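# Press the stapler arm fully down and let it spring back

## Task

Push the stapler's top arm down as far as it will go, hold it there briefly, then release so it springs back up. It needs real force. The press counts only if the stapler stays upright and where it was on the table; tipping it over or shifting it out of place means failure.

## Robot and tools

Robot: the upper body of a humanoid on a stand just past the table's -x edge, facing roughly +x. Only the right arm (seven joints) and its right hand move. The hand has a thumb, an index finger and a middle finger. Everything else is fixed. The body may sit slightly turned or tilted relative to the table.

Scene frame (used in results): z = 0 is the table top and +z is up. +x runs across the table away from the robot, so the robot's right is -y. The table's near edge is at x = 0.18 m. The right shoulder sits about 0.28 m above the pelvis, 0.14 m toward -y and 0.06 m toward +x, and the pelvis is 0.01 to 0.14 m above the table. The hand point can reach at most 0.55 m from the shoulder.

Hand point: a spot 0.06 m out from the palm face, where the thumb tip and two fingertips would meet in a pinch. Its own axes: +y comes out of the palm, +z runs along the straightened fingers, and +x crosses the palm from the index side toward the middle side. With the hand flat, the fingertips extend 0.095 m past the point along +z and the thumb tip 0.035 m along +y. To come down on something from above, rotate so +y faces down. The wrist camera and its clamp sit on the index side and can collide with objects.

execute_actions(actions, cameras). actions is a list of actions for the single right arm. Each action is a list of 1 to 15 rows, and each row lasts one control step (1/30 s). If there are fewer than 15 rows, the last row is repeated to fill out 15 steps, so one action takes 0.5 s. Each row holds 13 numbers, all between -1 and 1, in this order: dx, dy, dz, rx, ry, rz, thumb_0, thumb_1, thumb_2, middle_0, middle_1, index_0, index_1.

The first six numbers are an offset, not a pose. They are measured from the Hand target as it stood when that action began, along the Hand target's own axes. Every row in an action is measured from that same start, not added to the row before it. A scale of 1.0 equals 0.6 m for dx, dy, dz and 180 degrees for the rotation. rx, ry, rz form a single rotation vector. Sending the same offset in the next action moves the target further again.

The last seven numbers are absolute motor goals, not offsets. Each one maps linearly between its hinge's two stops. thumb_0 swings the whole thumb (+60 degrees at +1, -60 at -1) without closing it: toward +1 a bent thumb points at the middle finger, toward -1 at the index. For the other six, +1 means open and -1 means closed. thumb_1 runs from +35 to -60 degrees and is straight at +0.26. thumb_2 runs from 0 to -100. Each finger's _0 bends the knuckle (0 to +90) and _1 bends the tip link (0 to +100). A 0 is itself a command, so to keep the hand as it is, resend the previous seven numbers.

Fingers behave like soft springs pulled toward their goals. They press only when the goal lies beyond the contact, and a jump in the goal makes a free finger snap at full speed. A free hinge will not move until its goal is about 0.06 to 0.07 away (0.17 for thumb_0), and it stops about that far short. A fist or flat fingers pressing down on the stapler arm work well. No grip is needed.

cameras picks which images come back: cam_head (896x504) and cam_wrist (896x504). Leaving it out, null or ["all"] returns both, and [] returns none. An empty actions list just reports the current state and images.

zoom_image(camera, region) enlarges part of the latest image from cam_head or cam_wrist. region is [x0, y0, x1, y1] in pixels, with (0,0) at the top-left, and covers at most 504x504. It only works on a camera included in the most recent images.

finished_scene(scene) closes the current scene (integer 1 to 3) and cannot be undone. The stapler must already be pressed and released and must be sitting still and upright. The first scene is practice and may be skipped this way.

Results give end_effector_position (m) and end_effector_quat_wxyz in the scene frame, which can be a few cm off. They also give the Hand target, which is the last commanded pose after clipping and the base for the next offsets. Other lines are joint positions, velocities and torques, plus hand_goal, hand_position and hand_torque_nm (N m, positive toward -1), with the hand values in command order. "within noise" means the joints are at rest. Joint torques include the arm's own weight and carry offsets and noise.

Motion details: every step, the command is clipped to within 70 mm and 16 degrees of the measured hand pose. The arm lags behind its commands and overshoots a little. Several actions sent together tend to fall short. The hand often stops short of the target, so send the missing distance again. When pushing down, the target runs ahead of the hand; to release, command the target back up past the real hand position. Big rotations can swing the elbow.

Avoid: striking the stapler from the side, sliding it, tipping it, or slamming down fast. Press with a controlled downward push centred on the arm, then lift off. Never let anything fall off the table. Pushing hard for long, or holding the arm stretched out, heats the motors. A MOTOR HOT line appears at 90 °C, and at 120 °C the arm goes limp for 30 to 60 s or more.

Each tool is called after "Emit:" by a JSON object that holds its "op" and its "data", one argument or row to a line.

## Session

Emit:
{"op": "execute_actions", "data": {
  "actions": []
}}

Scene clock: 0.00 s.
end_effector_position=(+0.2219, -0.4106, +0.2450) hand_goal=(+0.000, +0.263, +1.000, +1.000, +1.000, +1.000, +1.000) hand_position=(+0.000, +0.263, +1.000, +1.000, +1.000, +1.000, +1.000) hand_torque_nm=(+0.00, +0.00, +0.00, +0.00, +0.00, +0.00, +0.00) end_effector_quat_wxyz=(-0.116, -0.242, -0.362, +0.893)
Joint positions: [-0.527 -0.152 -0.493 -0.202 -1.344 1.209 -0.812]
Joint velocities: within noise
Joint torques (N m): no reading
Hand target: +0.2219, -0.4106, +0.2450; -0.116, -0.242, -0.362, +0.893

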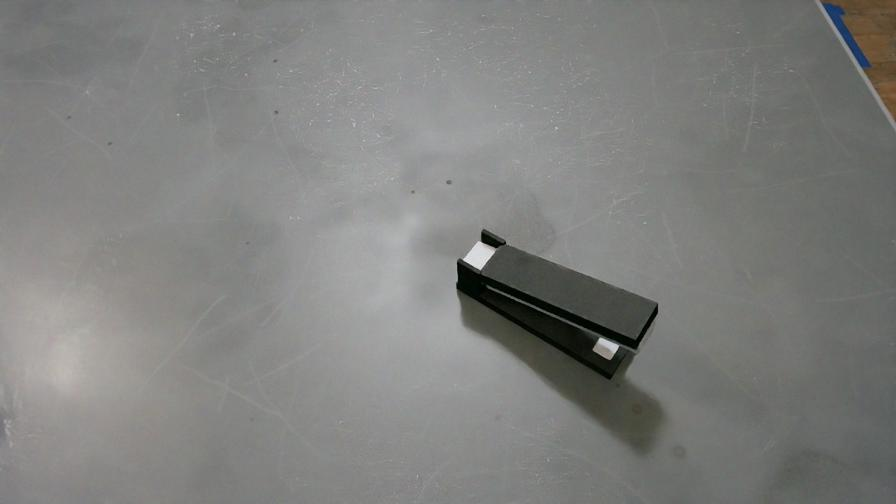

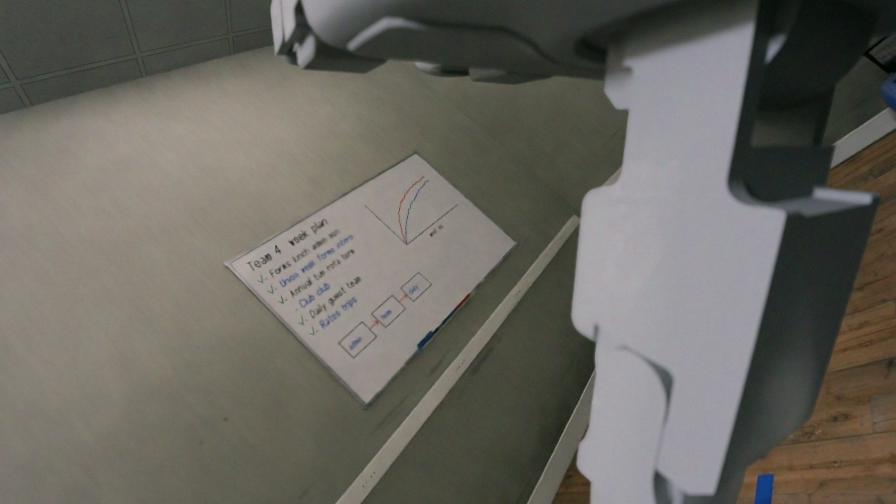

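Emit:
{"op": "execute_actions", "data": {
  "actions": [
    [[0,0,0,-0.065,0,0,0,0.26,1,0.5,0.5,0.5,0.5]],
    [[0,0,0,-0.065,0,0,0,0.26,1,0,0,0,0]],
    [[0,0,0,-0.065,0,0,0,0.26,1,-0.5,-0.4,-0.5,-0.4]],
    [[0,0,0,-0.065,0,0,0,0.26,1,-1,-0.8,-1,-0.8]],
    [[0,0,0,-0.065,0,0,0,0.5,1,-1,-1,-1,-1]]
  ]
}}

Scene clock: 6.67 s.
end_effector_position=(+0.2200, -0.4099, +0.2426) hand_goal=(+0.000, +0.500, +1.000, -1.000, -1.000, -1.000, -1.000) hand_position=(+0.000, +0.428, +1.000, -0.932, -0.938, -0.932, -0.938) hand_torque_nm=(+0.00, -0.09, +0.00, +0.08, +0.09, +0.08, +0.09) end_effector_quat_wxyz=(+0.216, +0.155, +0.752, -0.603)
Joint positions: [-0.51 -0.539 -0.773 -0.45 -1.903 1.003 1.255]
Joint velocities: within noise
Joint torques (N m): [-2.67 -6.41 -0.14 -1.5 0.03 -0.59 -0.58]
Hand target: +0.2219, -0.4106, +0.2450; +0.220, +0.154, +0.752, -0.602
Off the commanded pose: 0.003 m, 0 deg.

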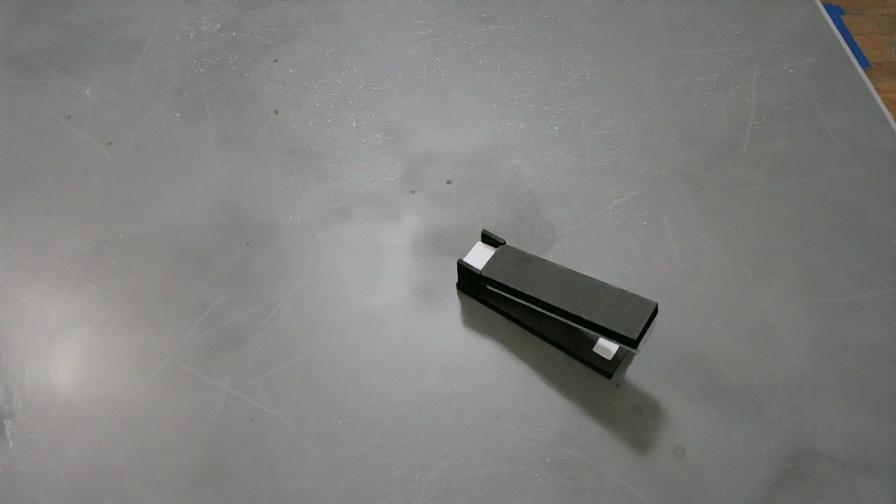

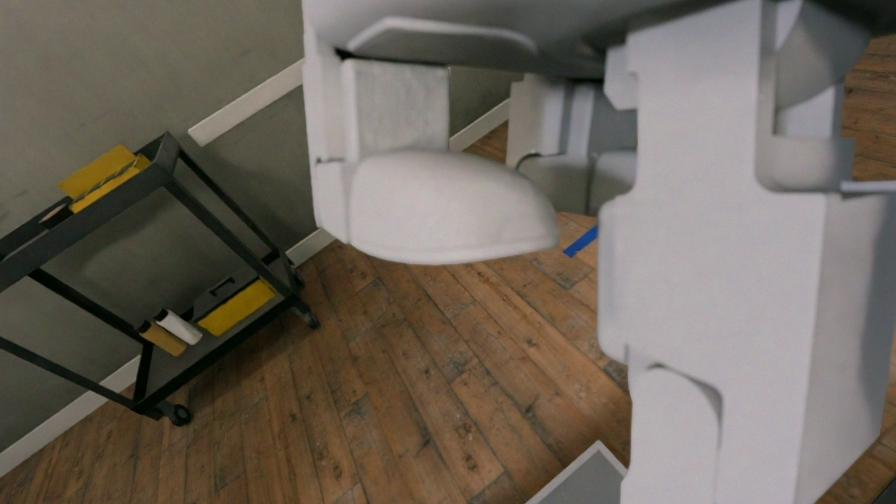

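Emit:
{"op": "execute_actions", "data": {
  "actions": [
    [[0,0,0,-0.04,-0.065,-0.014,0,0.8,1,-1,-1,-1,-1]],
    [[0,0,0,-0.04,-0.065,-0.014,0,1,1,-1,-1,-1,-1]],
    [[0,0,0,-0.04,-0.065,-0.014,0,1,1,-1,-1,-1,-1]],
    [[0,0,0,-0.04,-0.065,-0.014,0,1,1,-1,-1,-1,-1]]
  ],
  "cameras": []
}}

Scene clock: 18.40 s.
end_effector_position=(+0.2227, -0.4088, +0.2404) hand_goal=(+0.000, +1.000, +1.000, -1.000, -1.000, -1.000, -1.000) hand_position=(+0.000, +0.919, +1.000, -0.932, -0.938, -0.932, -0.938) hand_torque_nm=(+0.00, -0.11, +0.00, +0.08, +0.09, +0.08, +0.09) end_effector_quat_wxyz=(+0.476, -0.213, +0.740, -0.426)
Joint positions: [-0.222 -0.722 -1.307 -0.141 -0.524 0.08 1.152]
Joint velocities: within noise
Joint torques (N m): [-0.38 -8.62 -0.94 -1.97 0.58 -0.7 -0.52]
Hand target: +0.2219, -0.4106, +0.2450; +0.476, -0.216, +0.737, -0.429
Off the commanded pose: 0.005 m, 1 deg.
No camera images: "cameras" was empty.

Emit:
{"op": "execute_actions", "data": {
  "actions": [
    [[0,0,0,-0.031,0.037,0.049,0,1,1,-1,-1,-1,-1]],
    [[0,0,0,-0.031,0.037,0.049,0,1,1,-1,-1,-1,-1]],
    [[0,0,0,-0.031,0.037,0.049,0,1,1,-1,-1,-1,-1]],
    [[0,0,0,-0.031,0.037,0.049,0,1,1,-1,-1,-1,-1]],
    [[0,0,0,-0.031,0.037,0.049,0,1,1,-1,-1,-1,-1]],
    [[-0.009,0.109,0.0,0,0,0,0,1,1,-1,-1,-1,-1]],
    [[-0.009,0.109,0.0,0,0,0,0,1,1,-1,-1,-1,-1]],
    [[-0.009,0.109,0.0,0,0,0,0,1,1,-1,-1,-1,-1]]
  ]
}}

Scene clock: 27.07 s.
end_effector_position=(+0.2479, -0.2651, +0.1093) hand_goal=(+0.000, +1.000, +1.000, -1.000, -1.000, -1.000, -1.000) hand_position=(+0.000, +0.925, +1.000, -0.932, -0.941, -0.932, -0.941) hand_torque_nm=(+0.00, -0.10, +0.00, +0.08, +0.08, +0.08, +0.08) end_effector_quat_wxyz=(+0.457, -0.156, +0.798, -0.361)
Joint positions: [0.006 0.022 -0.694 -0.638 -0.818 0.343 0.703]
Joint velocities: within noise
Joint torques (N m): [-0.11 -2.23 -0.11 -5.16 0.05 -0.54 -0.8]
Hand target: +0.2468, -0.2645, +0.1099; +0.456, -0.154, +0.798, -0.363
Off the commanded pose: 0.001 m, 0 deg.
led back after a hold: the arm was led back toward your command in small steps, so it may still be short of it.
joint sent to its limit — joint 2 (shoulder roll), upper limit. The joint targets still meet the commanded pose.
pose unreachable: on one or more control steps of this call, first in action 1 (counted from 0), an arm could not follow its commanded pose, so it was not sent that pose on those steps. It may still have moved: this result reports where it is.
cause: moving toward the commanded pose would bring two parts of the arm too close to each other (its forearm and its thumb, with joints 6 (wrist pitch) and 7 (wrist yaw) between them).

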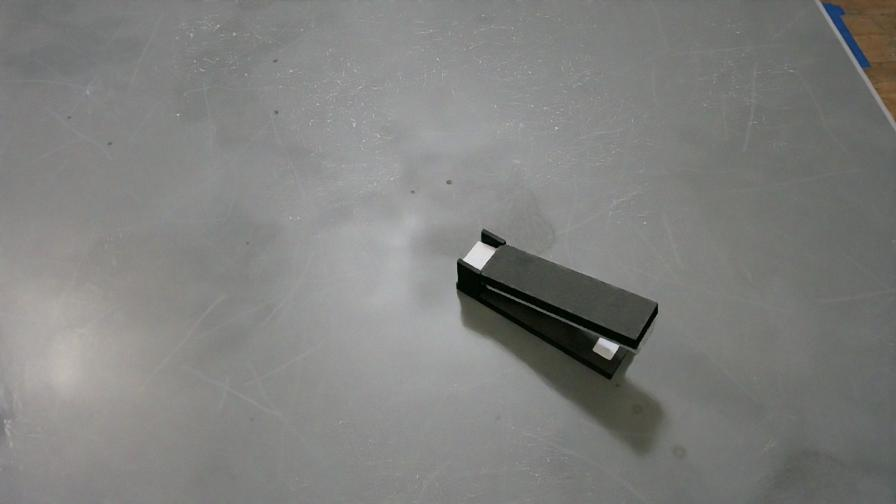

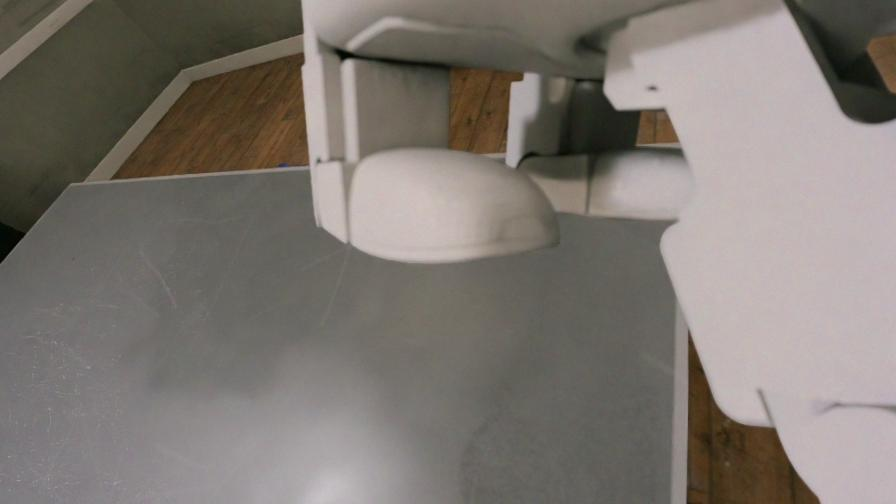

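Emit:
{"op": "execute_actions", "data": {
  "actions": [
    [[-0.096,0.019,-0.015,0,0,0,0,0.26,1,-1,-1,-1,-1]],
    [[-0.096,0.019,-0.015,0,0,0,0,0.26,1,-1,-1,-1,-1]],
    [[-0.096,0.019,-0.015,0,0,0,0,0.26,1,-1,-1,-1,-1]]
  ]
}}

Scene clock: 31.50 s.
end_effector_position=(+0.3189, -0.1297, +0.1998) hand_goal=(+0.000, +0.260, +1.000, -1.000, -1.000, -1.000, -1.000) hand_position=(+0.000, +0.313, +1.000, -0.932, -0.941, -0.933, -0.941) hand_torque_nm=(+0.00, +0.07, +0.00, +0.08, +0.08, +0.08, +0.08) end_effector_quat_wxyz=(+0.486, -0.164, +0.785, -0.347)
Joint positions: [-0.54 0.025 0.186 -0.707 -1.95 1.132 1.227]
Joint velocities: within noise
Joint torques (N m): [-3.81 -0.46 -0.03 -1.5 -0.44 -0.4 -0.43]
Hand target: +0.3197, -0.1293, +0.2002; +0.456, -0.154, +0.798, -0.363
Off the commanded pose: 0.001 m, 4 deg.
joint sent to its limit — joint 2 (shoulder roll), upper limit; joint 5 (wrist roll), lower limit. The joint targets are off in orientation, not in position.

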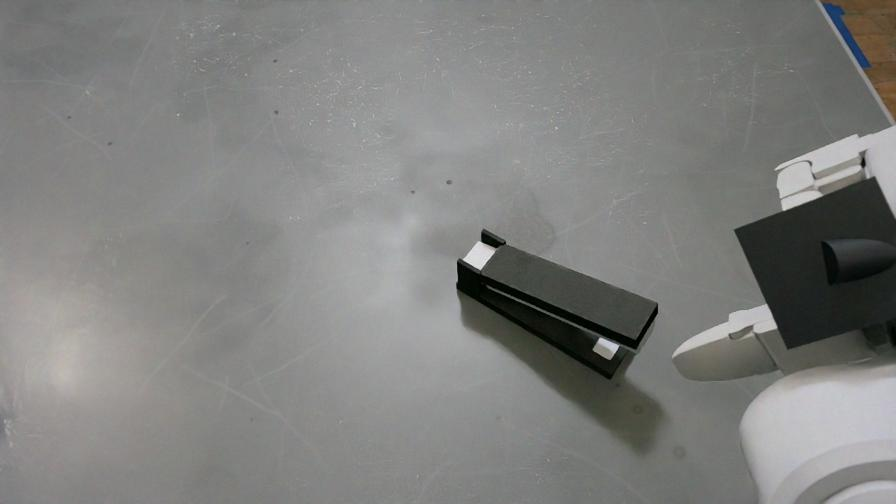

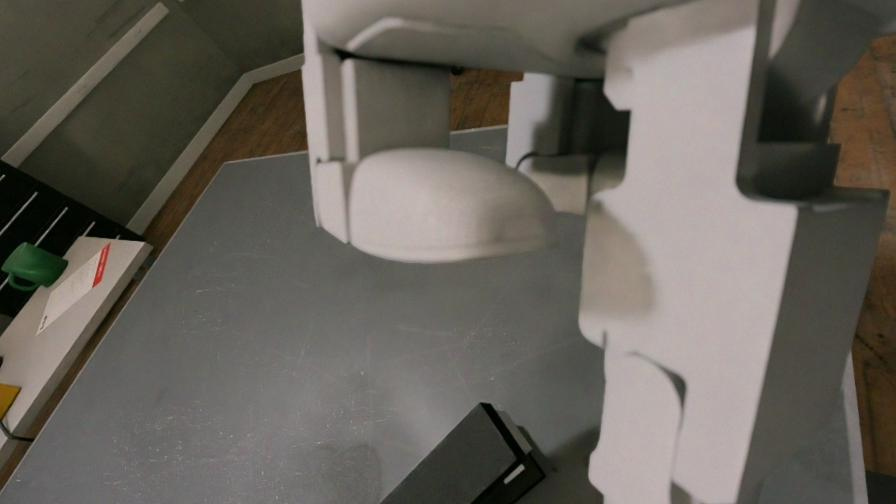

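Emit:
{"op": "execute_actions", "data": {
  "actions": [
    [[0.067,-0.105,0.003,0,0,0,0,0.26,1,-1,-1,-1,-1]],
    [[0.067,-0.105,0.003,0,0,0,0,0.26,1,-1,-1,-1,-1]],
    [[0.067,-0.105,0.003,0,0,0,0,0.26,1,-1,-1,-1,-1]],
    [[0.067,-0.105,0.003,0,0,0,0,0.26,1,-1,-1,-1,-1]]
  ],
  "cameras": []
}}

Scene clock: 37.53 s.
end_effector_position=(+0.2183, -0.3980, +0.2776) hand_goal=(+0.000, +0.260, +1.000, -1.000, -1.000, -1.000, -1.000) hand_position=(+0.000, +0.313, +1.000, -0.932, -0.941, -0.933, -0.941) hand_torque_nm=(+0.00, +0.07, +0.00, +0.08, +0.08, +0.08, +0.08) end_effector_quat_wxyz=(+0.456, -0.151, +0.799, -0.362)
Joint positions: [-0.381 -0.883 -1.29 -0.162 -0.717 0.396 1.456]
Joint velocities: within noise
Joint torques (N m): [-0.88 -8.38 -0.38 -1.6 0.49 -0.6 -0.51]
Hand target: +0.2181, -0.3988, +0.2806; +0.456, -0.154, +0.798, -0.363
Off the commanded pose: 0.003 m, 1 deg.
No camera images: "cameras" was empty.

Emit:
{"op": "execute_actions", "data": {
  "actions": [
    [[-0.062,0.032,0.086,0,0,0,0,0.26,1,-1,-1,-1,-1]],
    [[-0.062,0.032,0.086,0,0,0,0,0.26,1,-1,-1,-1,-1]],
    [[-0.062,0.032,0.086,0,0,0,0,0.26,1,-1,-1,-1,-1]],
    [[-0.062,0.032,0.086,0,0,0,0,0.26,1,-1,-1,-1,-1]]
  ],
  "cameras": []
}}

Emit:
{"op": "execute_actions", "data": {
  "actions": [
    [[0,0,0,0,0,0.06,0,0.26,1,-1,-1,-1,-1]],
    [[0,0,0,0,0,0.06,0,0.26,1,-1,-1,-1,-1]],
    [[0,0,0,0,0,0.06,0,0.26,1,-1,-1,-1,-1]]
  ]
}}

Scene clock: 44.13 s.
end_effector_position=(+0.4745, -0.3474, +0.2446) hand_goal=(+0.000, +0.260, +1.000, -1.000, -1.000, -1.000, -1.000) hand_position=(+0.000, +0.311, +1.000, -0.933, -0.941, -0.933, -0.941) hand_torque_nm=(+0.00, +0.07, +0.00, +0.08, +0.08, +0.08, +0.08) end_effector_quat_wxyz=(+0.463, -0.141, +0.789, -0.379)
Joint positions: [-1.43 -0.797 -0.409 1.186 -0.887 0.274 0.403]
Joint velocities: within noise
Joint torques (N m): [-7.81 -5.17 0.21 -2.88 0.06 -1.11 -0.73]
Hand target: +0.4777, -0.3505, +0.2507; +0.456, -0.154, +0.798, -0.363
Off the commanded pose: 0.008 m, 3 deg.
No camera images: "cameras" was empty.

Scene clock: 45.83 s.
end_effector_position=(+0.4826, -0.3439, +0.2587) hand_goal=(+0.000, +0.260, +1.000, -1.000, -1.000, -1.000, -1.000) hand_position=(+0.000, +0.311, +1.000, -0.933, -0.941, -0.933, -0.941) hand_torque_nm=(+0.00, +0.07, +0.00, +0.08, +0.08, +0.08, +0.08) end_effector_quat_wxyz=(+0.551, +0.071, +0.802, -0.219)
Joint positions: [-1.486 -0.862 -0.742 1.411 -0.673 0.258 0.281]
Joint velocities: within noise
Joint torques (N m): [-4.64 -4.93 -0.06 -3.76 0.3 -1.07 -0.14]
Hand target: +0.4777, -0.3505, +0.2507; +0.539, +0.074, +0.809, -0.222
Off the commanded pose: 0.012 m, 2 deg.

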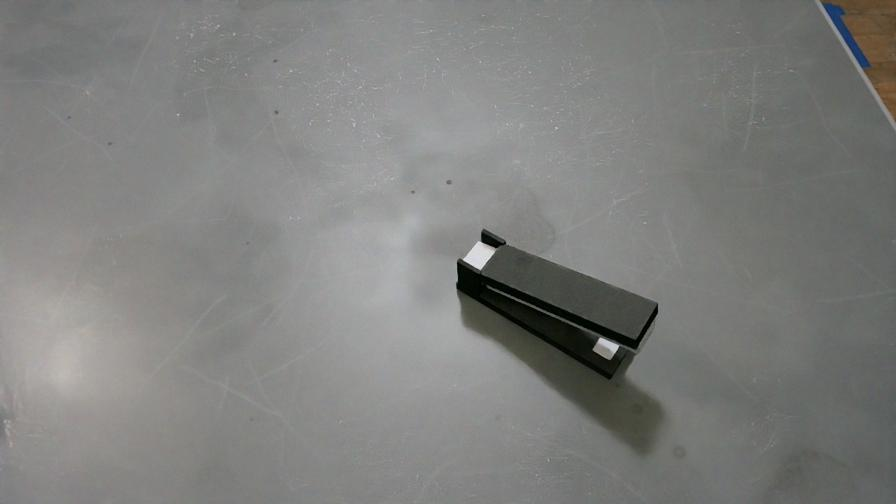

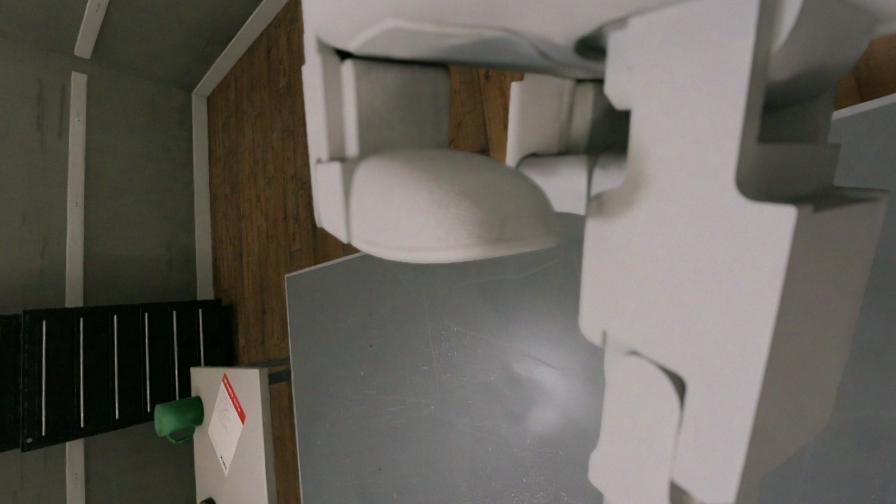

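Emit:
{"op": "execute_actions", "data": {
  "actions": [
    [[0.019,0.087,-0.066,0,0.02,0.03,0,0.26,1,-1,-1,-1,-1]],
    [[0.019,0.087,-0.066,0,0.03,0.03,0,0.26,1,-1,-1,-1,-1]],
    [[0.019,0.087,-0.066,0,0.03,0.02,0,0.26,1,-1,-1,-1,-1]],
    [[0.019,0.087,-0.066,0,0.03,0,0,0.26,1,-1,-1,-1,-1]]
  ]
}}

Scene clock: 50.53 s.
end_effector_position=(+0.3928, -0.1087, +0.2749) hand_goal=(+0.000, +0.260, +1.000, -1.000, -1.000, -1.000, -1.000) hand_position=(+0.000, +0.303, +1.000, -0.933, -0.943, -0.933, -0.943) hand_torque_nm=(+0.00, +0.06, +0.00, +0.08, +0.08, +0.08, +0.08) end_effector_quat_wxyz=(+0.138, +0.010, +0.990, -0.009)
Joint positions: [-2.179 -0.749 -0.962 2.067 -0.536 1.372 -0.252]
Joint velocities: within noise
Joint torques (N m): [-6.24 -1.5 -0.86 -1.54 0.53 -0.28 0]
Hand target: +0.3909, -0.1071, +0.2747; +0.252, +0.078, +0.965, -0.018
Off the commanded pose: 0.003 m, 18 deg; orientation clipped; orientation clipped at the end of an earlier action of this call.
joint sent to its limit — joint 4 (elbow), upper limit. The joint targets are off in orientation, not in position.

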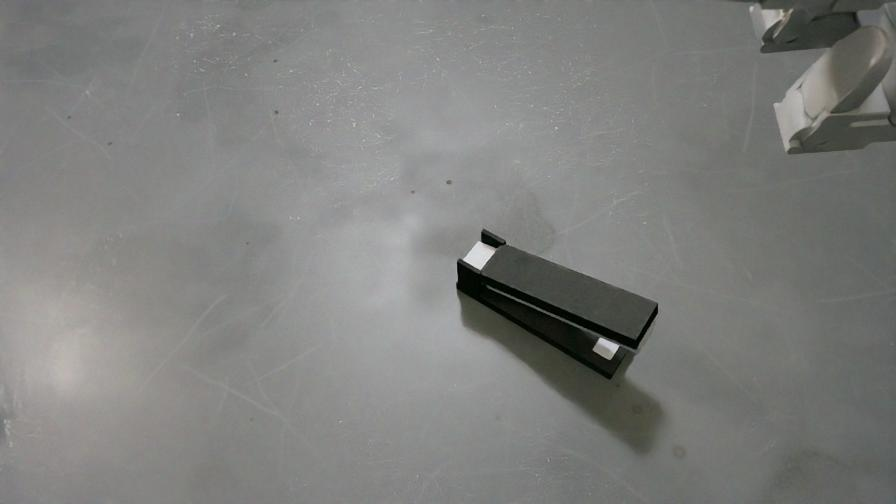

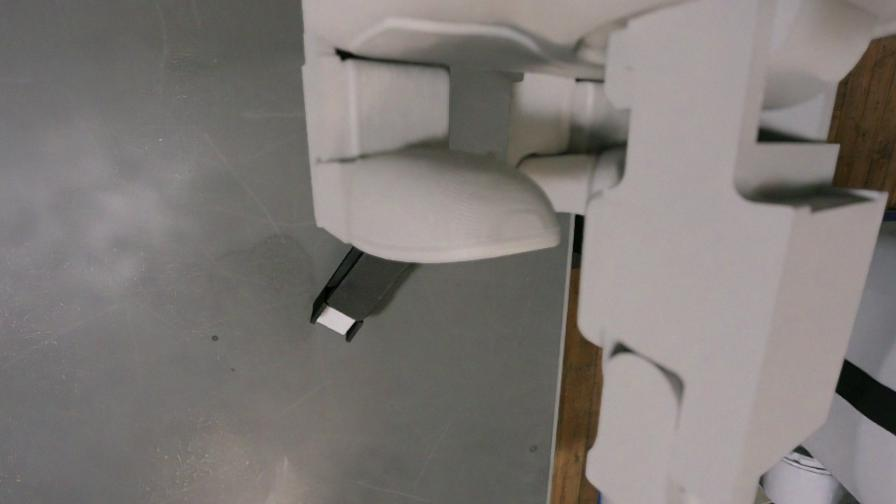

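Emit:
{"op": "execute_actions", "data": {
  "actions": [
    [[0.043,0.032,0.042,0,0,0,0,0.6,1,-1,-1,-1,-1]],
    [[0.043,0.032,0.042,0,0,0,0,1,1,-1,-1,-1,-1]],
    [[0.043,0.032,0.042,0,0,0,0,1,1,-1,-1,-1,-1]]
  ]
}}

Emit:
{"op": "zoom_image", "data": {
  "camera": "cam_head",
  "region": [450, 150, 896, 500]
}}

Scene clock: 55.87 s.
end_effector_position=(+0.3650, -0.0406, +0.1823) hand_goal=(+0.000, +1.000, +1.000, -1.000, -1.000, -1.000, -1.000) hand_position=(+0.000, +0.918, +1.000, -0.933, -0.943, -0.933, -0.943) hand_torque_nm=(+0.00, -0.11, +0.00, +0.08, +0.08, +0.08, +0.08) end_effector_quat_wxyz=(+0.037, -0.060, +0.997, -0.010)
Joint positions: [-1.839 -0.537 -1.425 2.069 -0.521 1.328 -0.671]
Joint velocities: within noise
Joint torques (N m): [-4.45 -3.1 -1.12 -0.39 0.22 -0.02 -0.01]
Hand target: +0.3605, -0.0464, +0.1730; +0.151, +0.015, +0.988, -0.014
Off the commanded pose: 0.012 m, 20 deg; orientation clipped; orientation clipped at the end of an earlier action of this call.
joint sent to its limit — joint 4 (elbow), upper limit. The joint targets are off in orientation, not in position.

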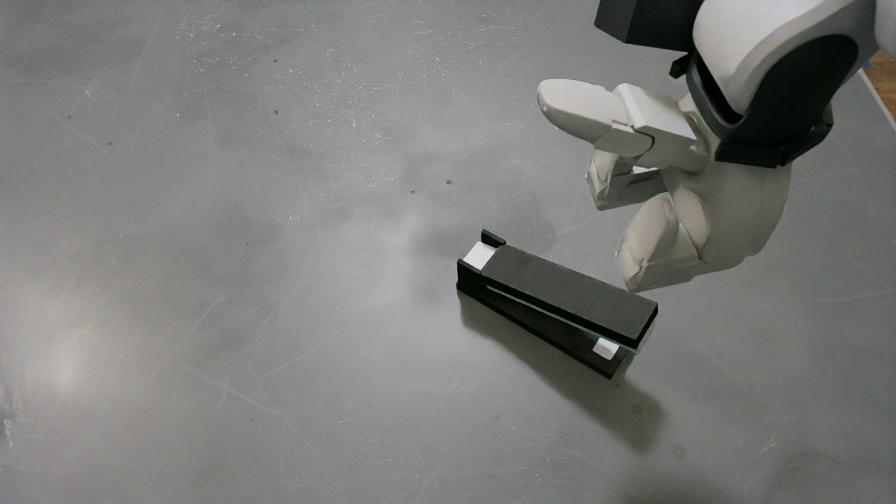

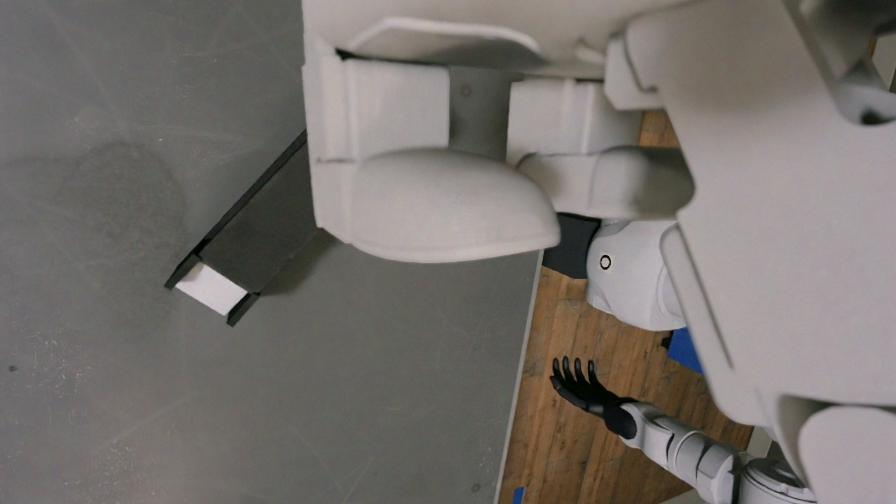

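Scaled by 1.130 from the camera's 896x504 image, which has a finer 1280x720 frame.

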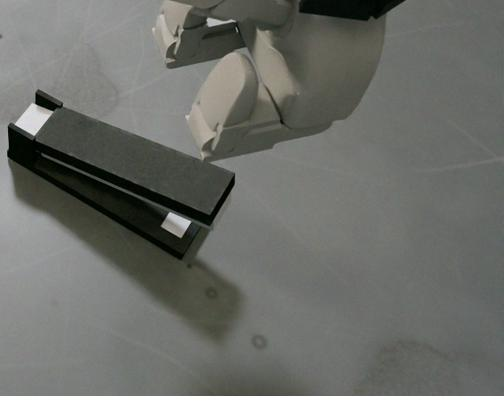

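Emit:
{"op": "execute_actions", "data": {
  "actions": [
    [[-0.0025,0.015,0.047,0,0,0,0,1,1,-1,-1,-1,-1]],
    [[-0.0025,0.015,0.047,0,0,0,0,1,1,-1,-1,-1,-1]]
  ]
}}

Emit:
{"op": "zoom_image", "data": {
  "camera": "cam_head",
  "region": [450, 150, 896, 500]
}}

Scene clock: 59.80 s.
end_effector_position=(+0.3872, -0.0285, +0.1285) hand_goal=(+0.000, +1.000, +1.000, -1.000, -1.000, -1.000, -1.000) hand_position=(+0.000, +0.919, +1.000, -0.933, -0.943, -0.933, -0.943) hand_torque_nm=(+0.00, -0.11, +0.00, +0.08, +0.08, +0.08, +0.08) end_effector_quat_wxyz=(+0.096, -0.021, +0.995, -0.008)
Joint positions: [-1.644 -0.45 -1.624 2.069 -0.799 1.059 -0.625]
Joint velocities: within noise
Joint torques (N m): [-4.93 -2.31 -1.2 0.32 0.18 -0.17 -0.01]
Hand target: +0.3808, -0.0303, +0.1196; +0.151, +0.015, +0.988, -0.014
Off the commanded pose: 0.011 m, 8 deg.
joint sent to its limit — joint 4 (elbow), upper limit. The joint targets are off in orientation, not in position.

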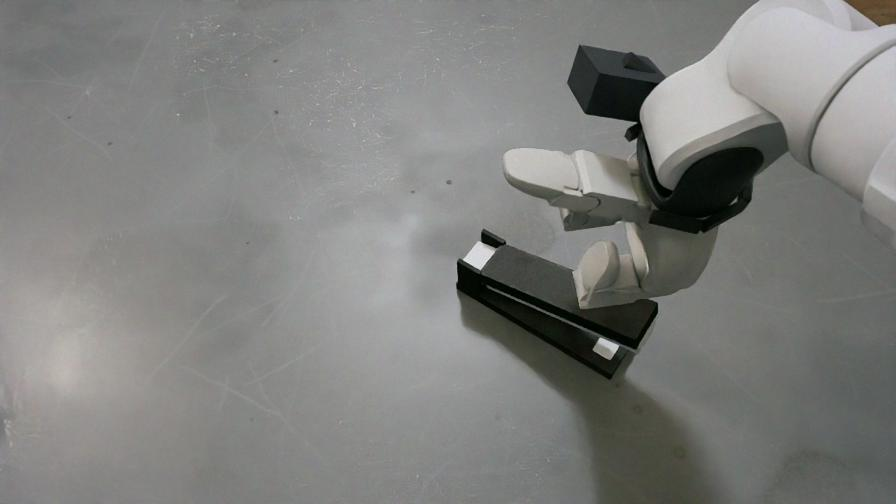

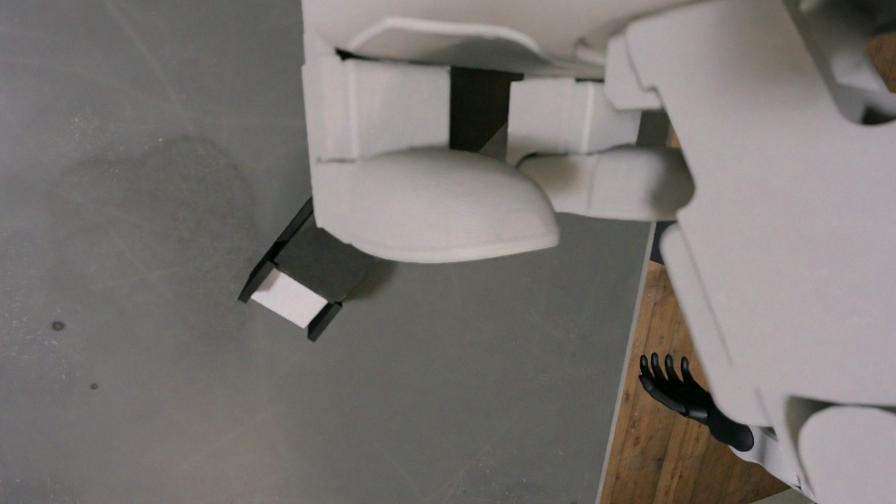

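Scaled by 1.130 from the camera's 896x504 image, which has a finer 1280x720 frame.

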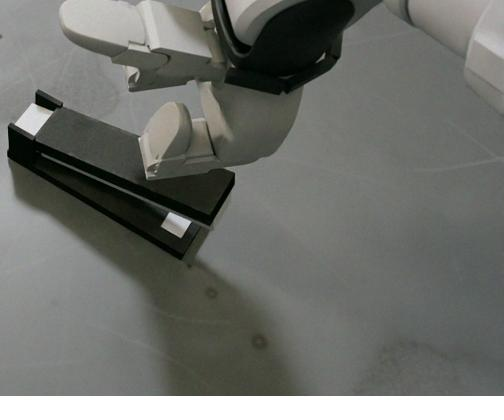

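Emit:
{"op": "execute_actions", "data": {
  "actions": [
    [[0.011,-0.02,0.03,0,0,0,0,1,1,-1,-1,-1,-1]],
    [[0.011,0,0.036,0,0,0,0,1,1,-1,-1,-1,-1]]
  ]
}}

Emit:
{"op": "zoom_image", "data": {
  "camera": "cam_head",
  "region": [450, 150, 896, 500]
}}

Scene clock: 62.77 s.
end_effector_position=(+0.3891, -0.0444, +0.0899) hand_goal=(+0.000, +1.000, +1.000, -1.000, -1.000, -1.000, -1.000) hand_position=(+0.000, +0.919, +1.000, -0.965, -0.943, -0.933, -0.943) hand_torque_nm=(+0.00, -0.11, +0.00, +0.04, +0.08, +0.08, +0.08) end_effector_quat_wxyz=(+0.119, -0.005, +0.993, -0.005)
Joint positions: [-1.496 -0.45 -1.728 2.069 -1.036 0.941 -0.505]
Joint velocities: within noise
Joint torques (N m): [-4.35 -1.54 -0.97 0.78 0.05 -0.47 0.12]
Hand target: +0.3796, -0.0433, +0.0782; +0.151, +0.015, +0.988, -0.014
Off the commanded pose: 0.015 m, 5 deg.
joint sent to its limit — joint 4 (elbow), upper limit. The joint targets are off in orientation, not in position.

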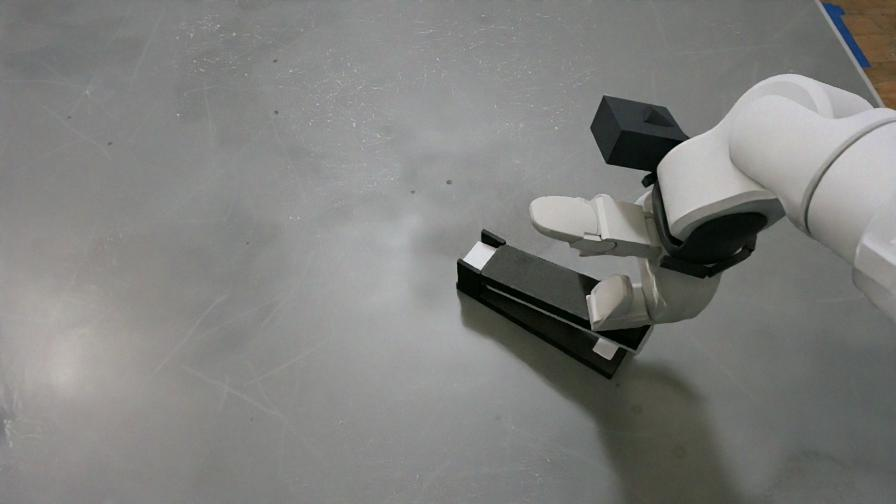

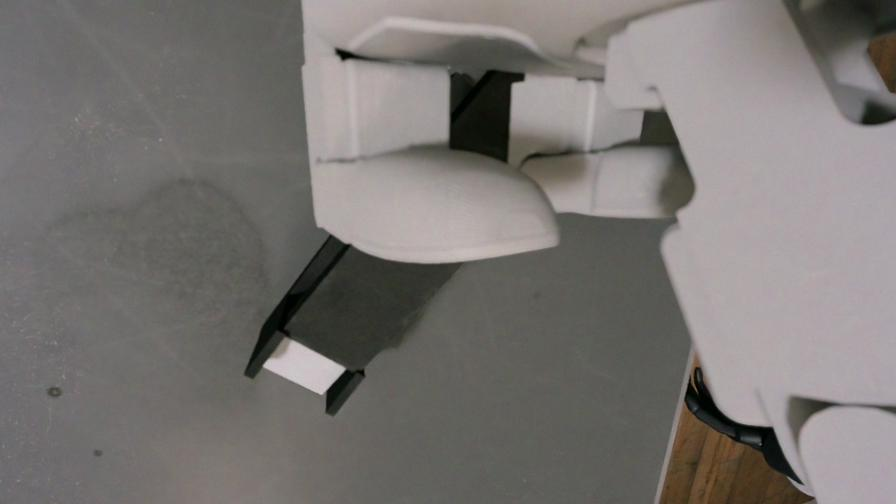

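Scaled by 1.130 from the camera's 896x504 image, which has a finer 1280x720 frame.

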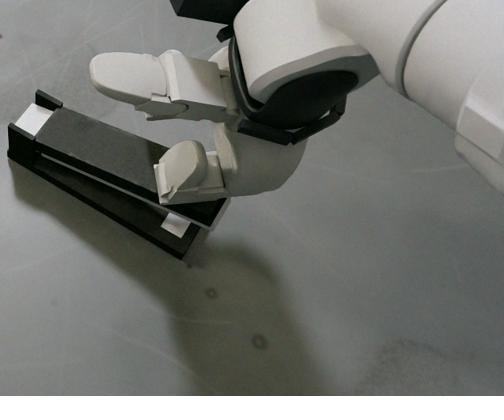

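Emit:
{"op": "execute_actions", "data": {
  "actions": [
    [[-0.029,-0.008,-0.026,0,0,0,0,1,1,-1,-1,-1,-1]],
    [[0.016,0.001,0.05,0,0,0,0,1,1,-1,-1,-1,-1]],
    [[0.012,0.001,0.04,0,0,0,0,1,1,-1,-1,-1,-1]]
  ]
}}

Emit:
{"op": "zoom_image", "data": {
  "camera": "cam_head",
  "region": [450, 150, 896, 500]
}}

Scene clock: 66.43 s.
end_effector_position=(+0.4089, -0.0484, +0.0689) hand_goal=(+0.000, +1.000, +1.000, -1.000, -1.000, -1.000, -1.000) hand_position=(+0.000, +0.919, +1.000, -0.997, -0.943, -0.933, -0.943) hand_torque_nm=(+0.00, -0.11, +0.00, +0.00, +0.08, +0.08, +0.08) end_effector_quat_wxyz=(+0.180, +0.024, +0.983, -0.003)
Joint positions: [-1.411 -0.394 -1.78 2 -1.179 0.757 -0.423]
Joint velocities: within noise
Joint torques (N m): [-2.54 -0.1 0.32 -0.39 -0.14 -0.72 0.11]
Hand target: +0.3914, -0.0481, +0.0418; +0.151, +0.015, +0.988, -0.014
Off the commanded pose: 0.032 m, 4 deg.

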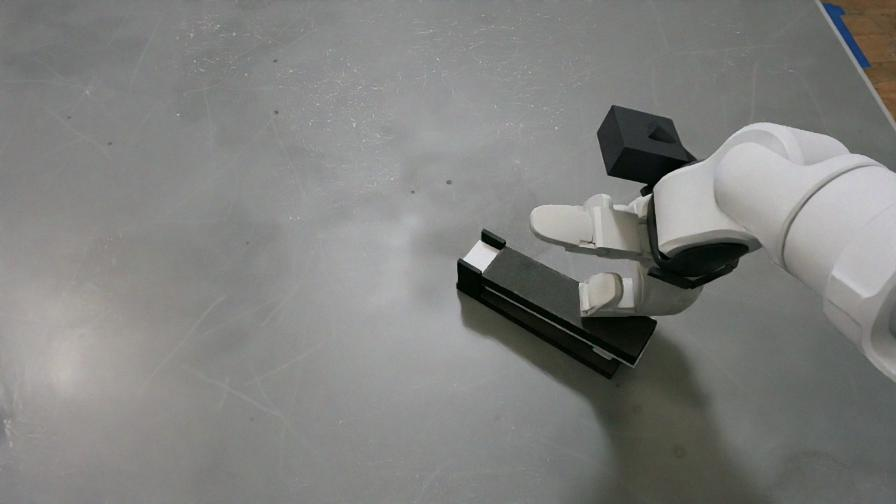

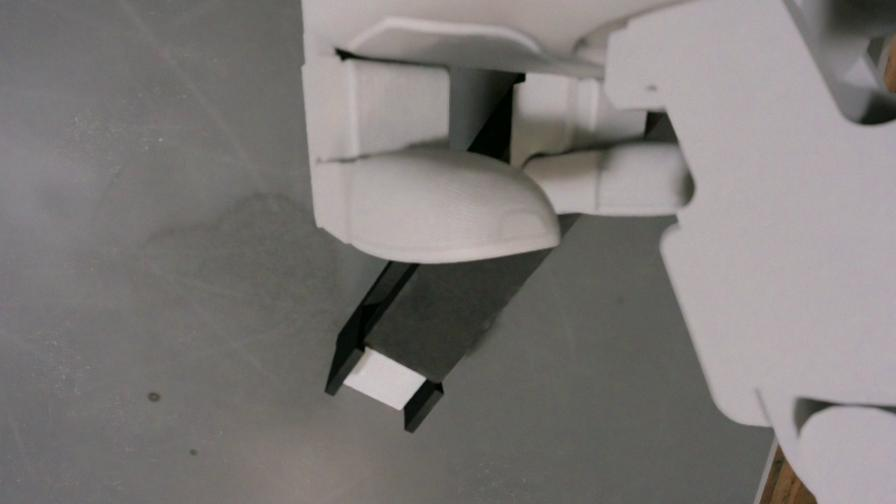

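Scaled by 1.130 from the camera's 896x504 image, which has a finer 1280x720 frame.

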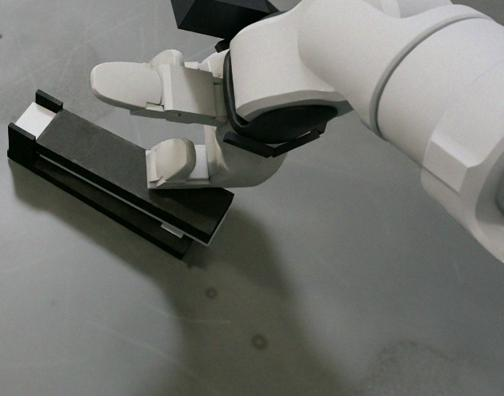

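Emit:
{"op": "execute_actions", "data": {
  "actions": [
    [[0.026,0.001,0.042,0,0,0,0,1,1,-1,-1,-1,-1]]
  ]
}}

Emit:
{"op": "zoom_image", "data": {
  "camera": "cam_head",
  "region": [450, 150, 896, 500]
}}

Scene clock: 69.63 s.
end_effector_position=(+0.4128, -0.0464, +0.0591) hand_goal=(+0.000, +1.000, +1.000, -1.000, -1.000, -1.000, -1.000) hand_position=(+0.000, +0.919, +1.000, -0.998, -0.943, -0.933, -0.943) hand_torque_nm=(+0.00, -0.11, +0.00, +0.00, +0.08, +0.08, +0.08) end_effector_quat_wxyz=(+0.200, +0.025, +0.980, +0.005)
Joint positions: [-1.386 -0.351 -1.741 1.941 -1.2 0.684 -0.349]
Joint velocities: within noise
Joint torques (N m): [0.39 0.9 0.85 -0.91 -0.3 -0.88 -0.2]
Hand target: +0.3841, -0.0480, +0.0131; +0.151, +0.015, +0.988, -0.014
Off the commanded pose: 0.054 m, 6 deg.

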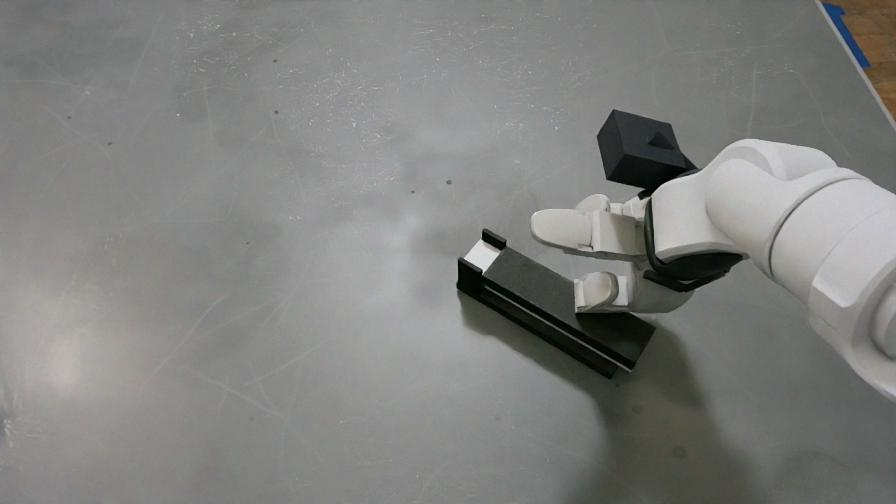

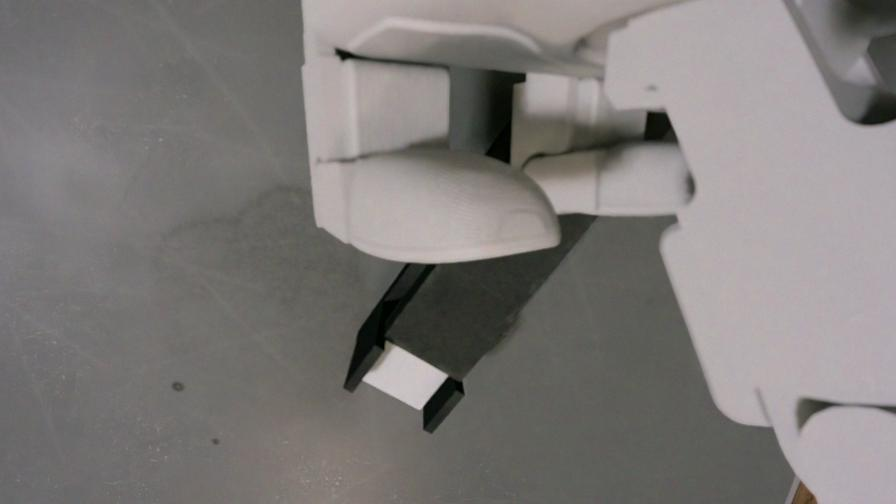

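Scaled by 1.130 from the camera's 896x504 image, which has a finer 1280x720 frame.

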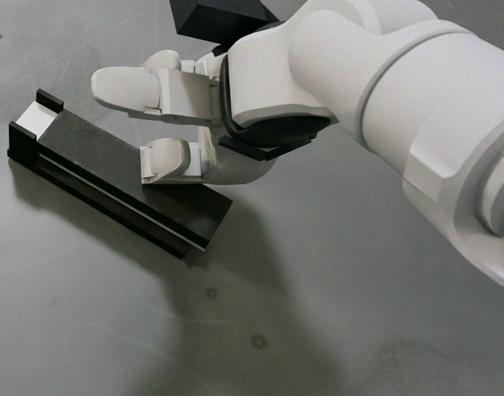

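Emit:
{"op": "execute_actions", "data": {
  "actions": [
    [[0.02,0.0,0.04,0,0,0,0,1,1,-1,-1,-1,-1]]
  ]
}}

Emit:
{"op": "zoom_image", "data": {
  "camera": "cam_head",
  "region": [450, 200, 700, 400]
}}

Scene clock: 71.73 s.
end_effector_position=(+0.4321, -0.0499, +0.0649) hand_goal=(+0.000, +1.000, +1.000, -1.000, -1.000, -1.000, -1.000) hand_position=(+0.000, +0.919, +1.000, -0.999, -0.943, -0.933, -0.943) hand_torque_nm=(+0.00, -0.11, +0.00, +0.00, +0.08, +0.08, +0.08) end_effector_quat_wxyz=(+0.227, +0.037, +0.973, +0.011)
Joint positions: [-1.419 -0.269 -1.683 1.747 -1.208 0.665 -0.219]
Joint velocities: within noise
Joint torques (N m): [2.01 1.7 1.23 0.13 -0.61 0.4 -0.8]
Hand target: +0.3928, -0.0486, +0.0070; +0.151, +0.015, +0.988, -0.014
Off the commanded pose: 0.094 m, 10 deg; position clipped.

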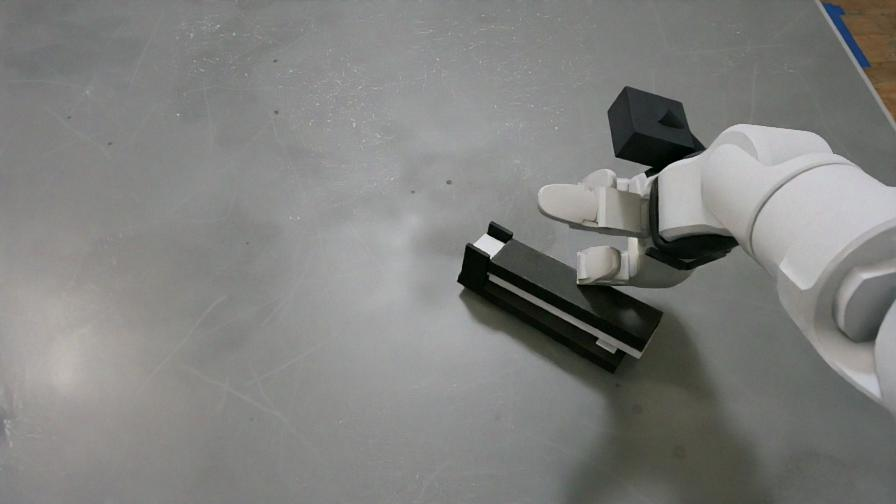

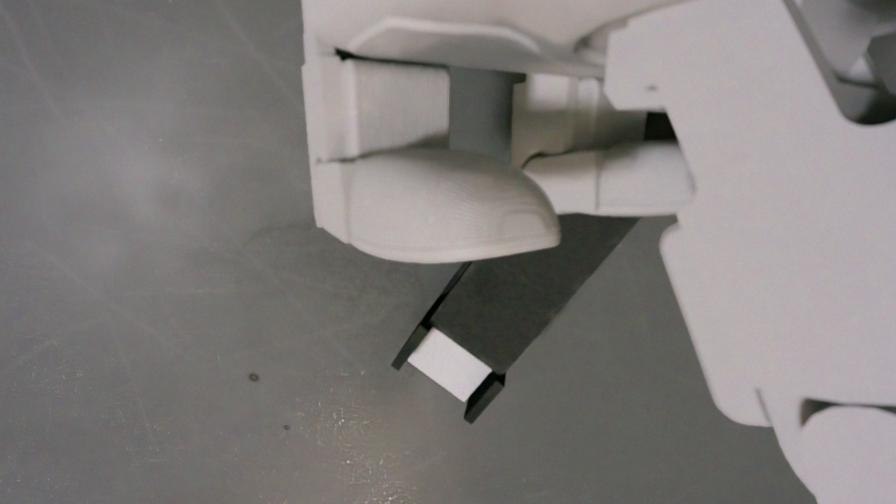

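Scaled by 2.016 from the camera's 896x504 image, which has a finer 1280x720 frame.

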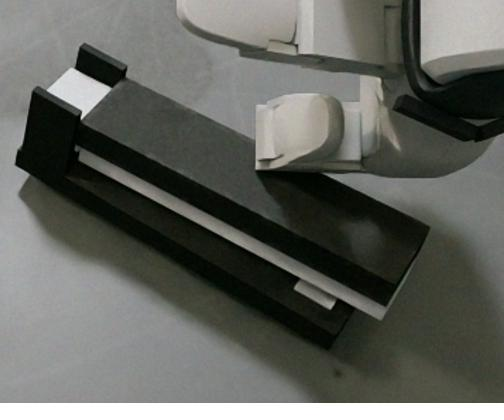

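Emit:
{"op": "execute_actions", "data": {
  "actions": [
    [[-0.04,-0.001,-0.03,0,0,0,0,1,1,-1,-1,-1,-1]],
    [[-0.03,-0.001,-0.05,0,0,0,0,1,1,-1,-1,-1,-1]],
    [[-0.02,-0.001,-0.06,0,0,0,0,1,1,-1,-1,-1,-1]]
  ]
}}

Emit:
{"op": "zoom_image", "data": {
  "camera": "cam_head",
  "region": [450, 200, 700, 400]
}}

Scene clock: 75.77 s.
end_effector_position=(+0.4160, -0.0498, +0.0979) hand_goal=(+0.000, +1.000, +1.000, -1.000, -1.000, -1.000, -1.000) hand_position=(+0.000, +0.919, +1.000, -0.999, -0.943, -0.933, -0.943) hand_torque_nm=(+0.00, -0.11, +0.00, +0.00, +0.08, +0.08, +0.08) end_effector_quat_wxyz=(+0.128, +0.004, +0.992, -0.015)
Joint positions: [-1.589 -0.24 -1.621 1.618 -1.199 1.057 -0.189]
Joint velocities: within noise
Joint torques (N m): [-8.09 -3.14 -0.22 0.26 0.51 -0.63 -0.01]
Hand target: +0.4193, -0.0490, +0.1033; +0.151, +0.015, +0.988, -0.014
Off the commanded pose: 0.006 m, 3 deg.

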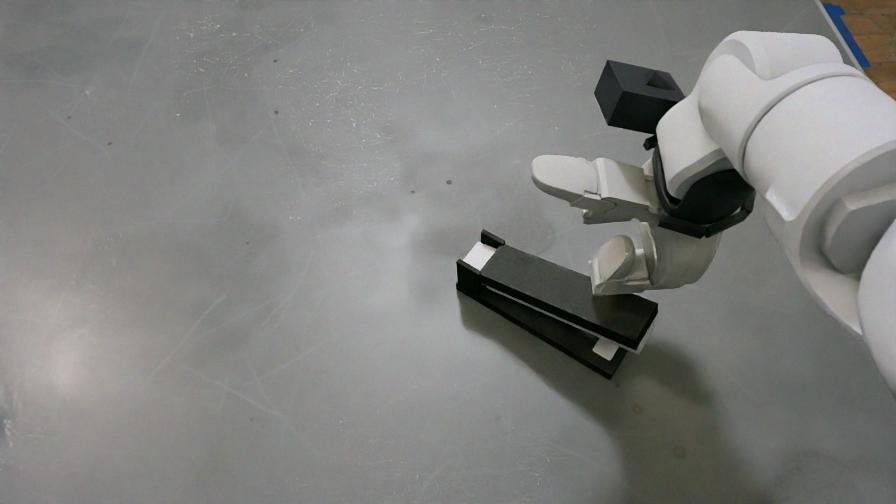

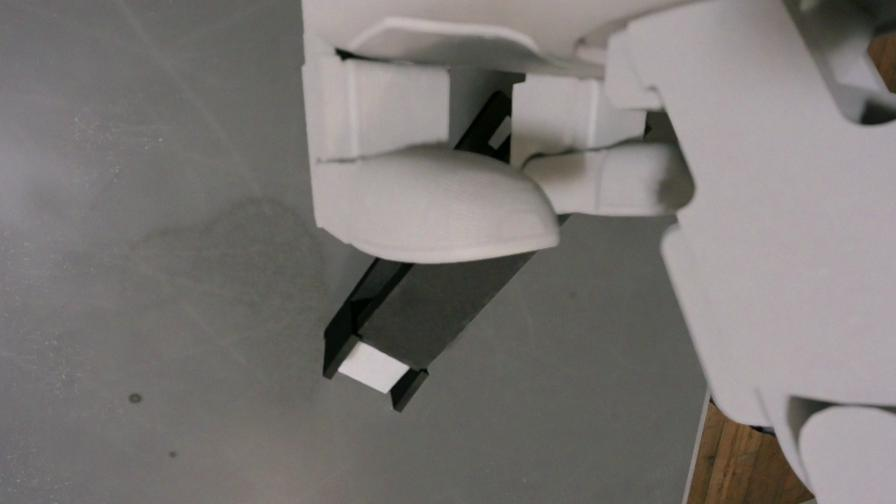

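Scaled by 2.016 from the camera's 896x504 image, which has a finer 1280x720 frame.

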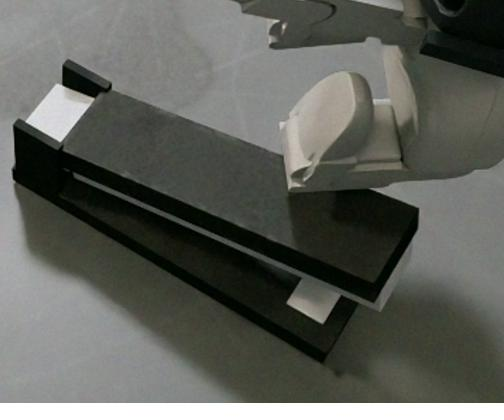

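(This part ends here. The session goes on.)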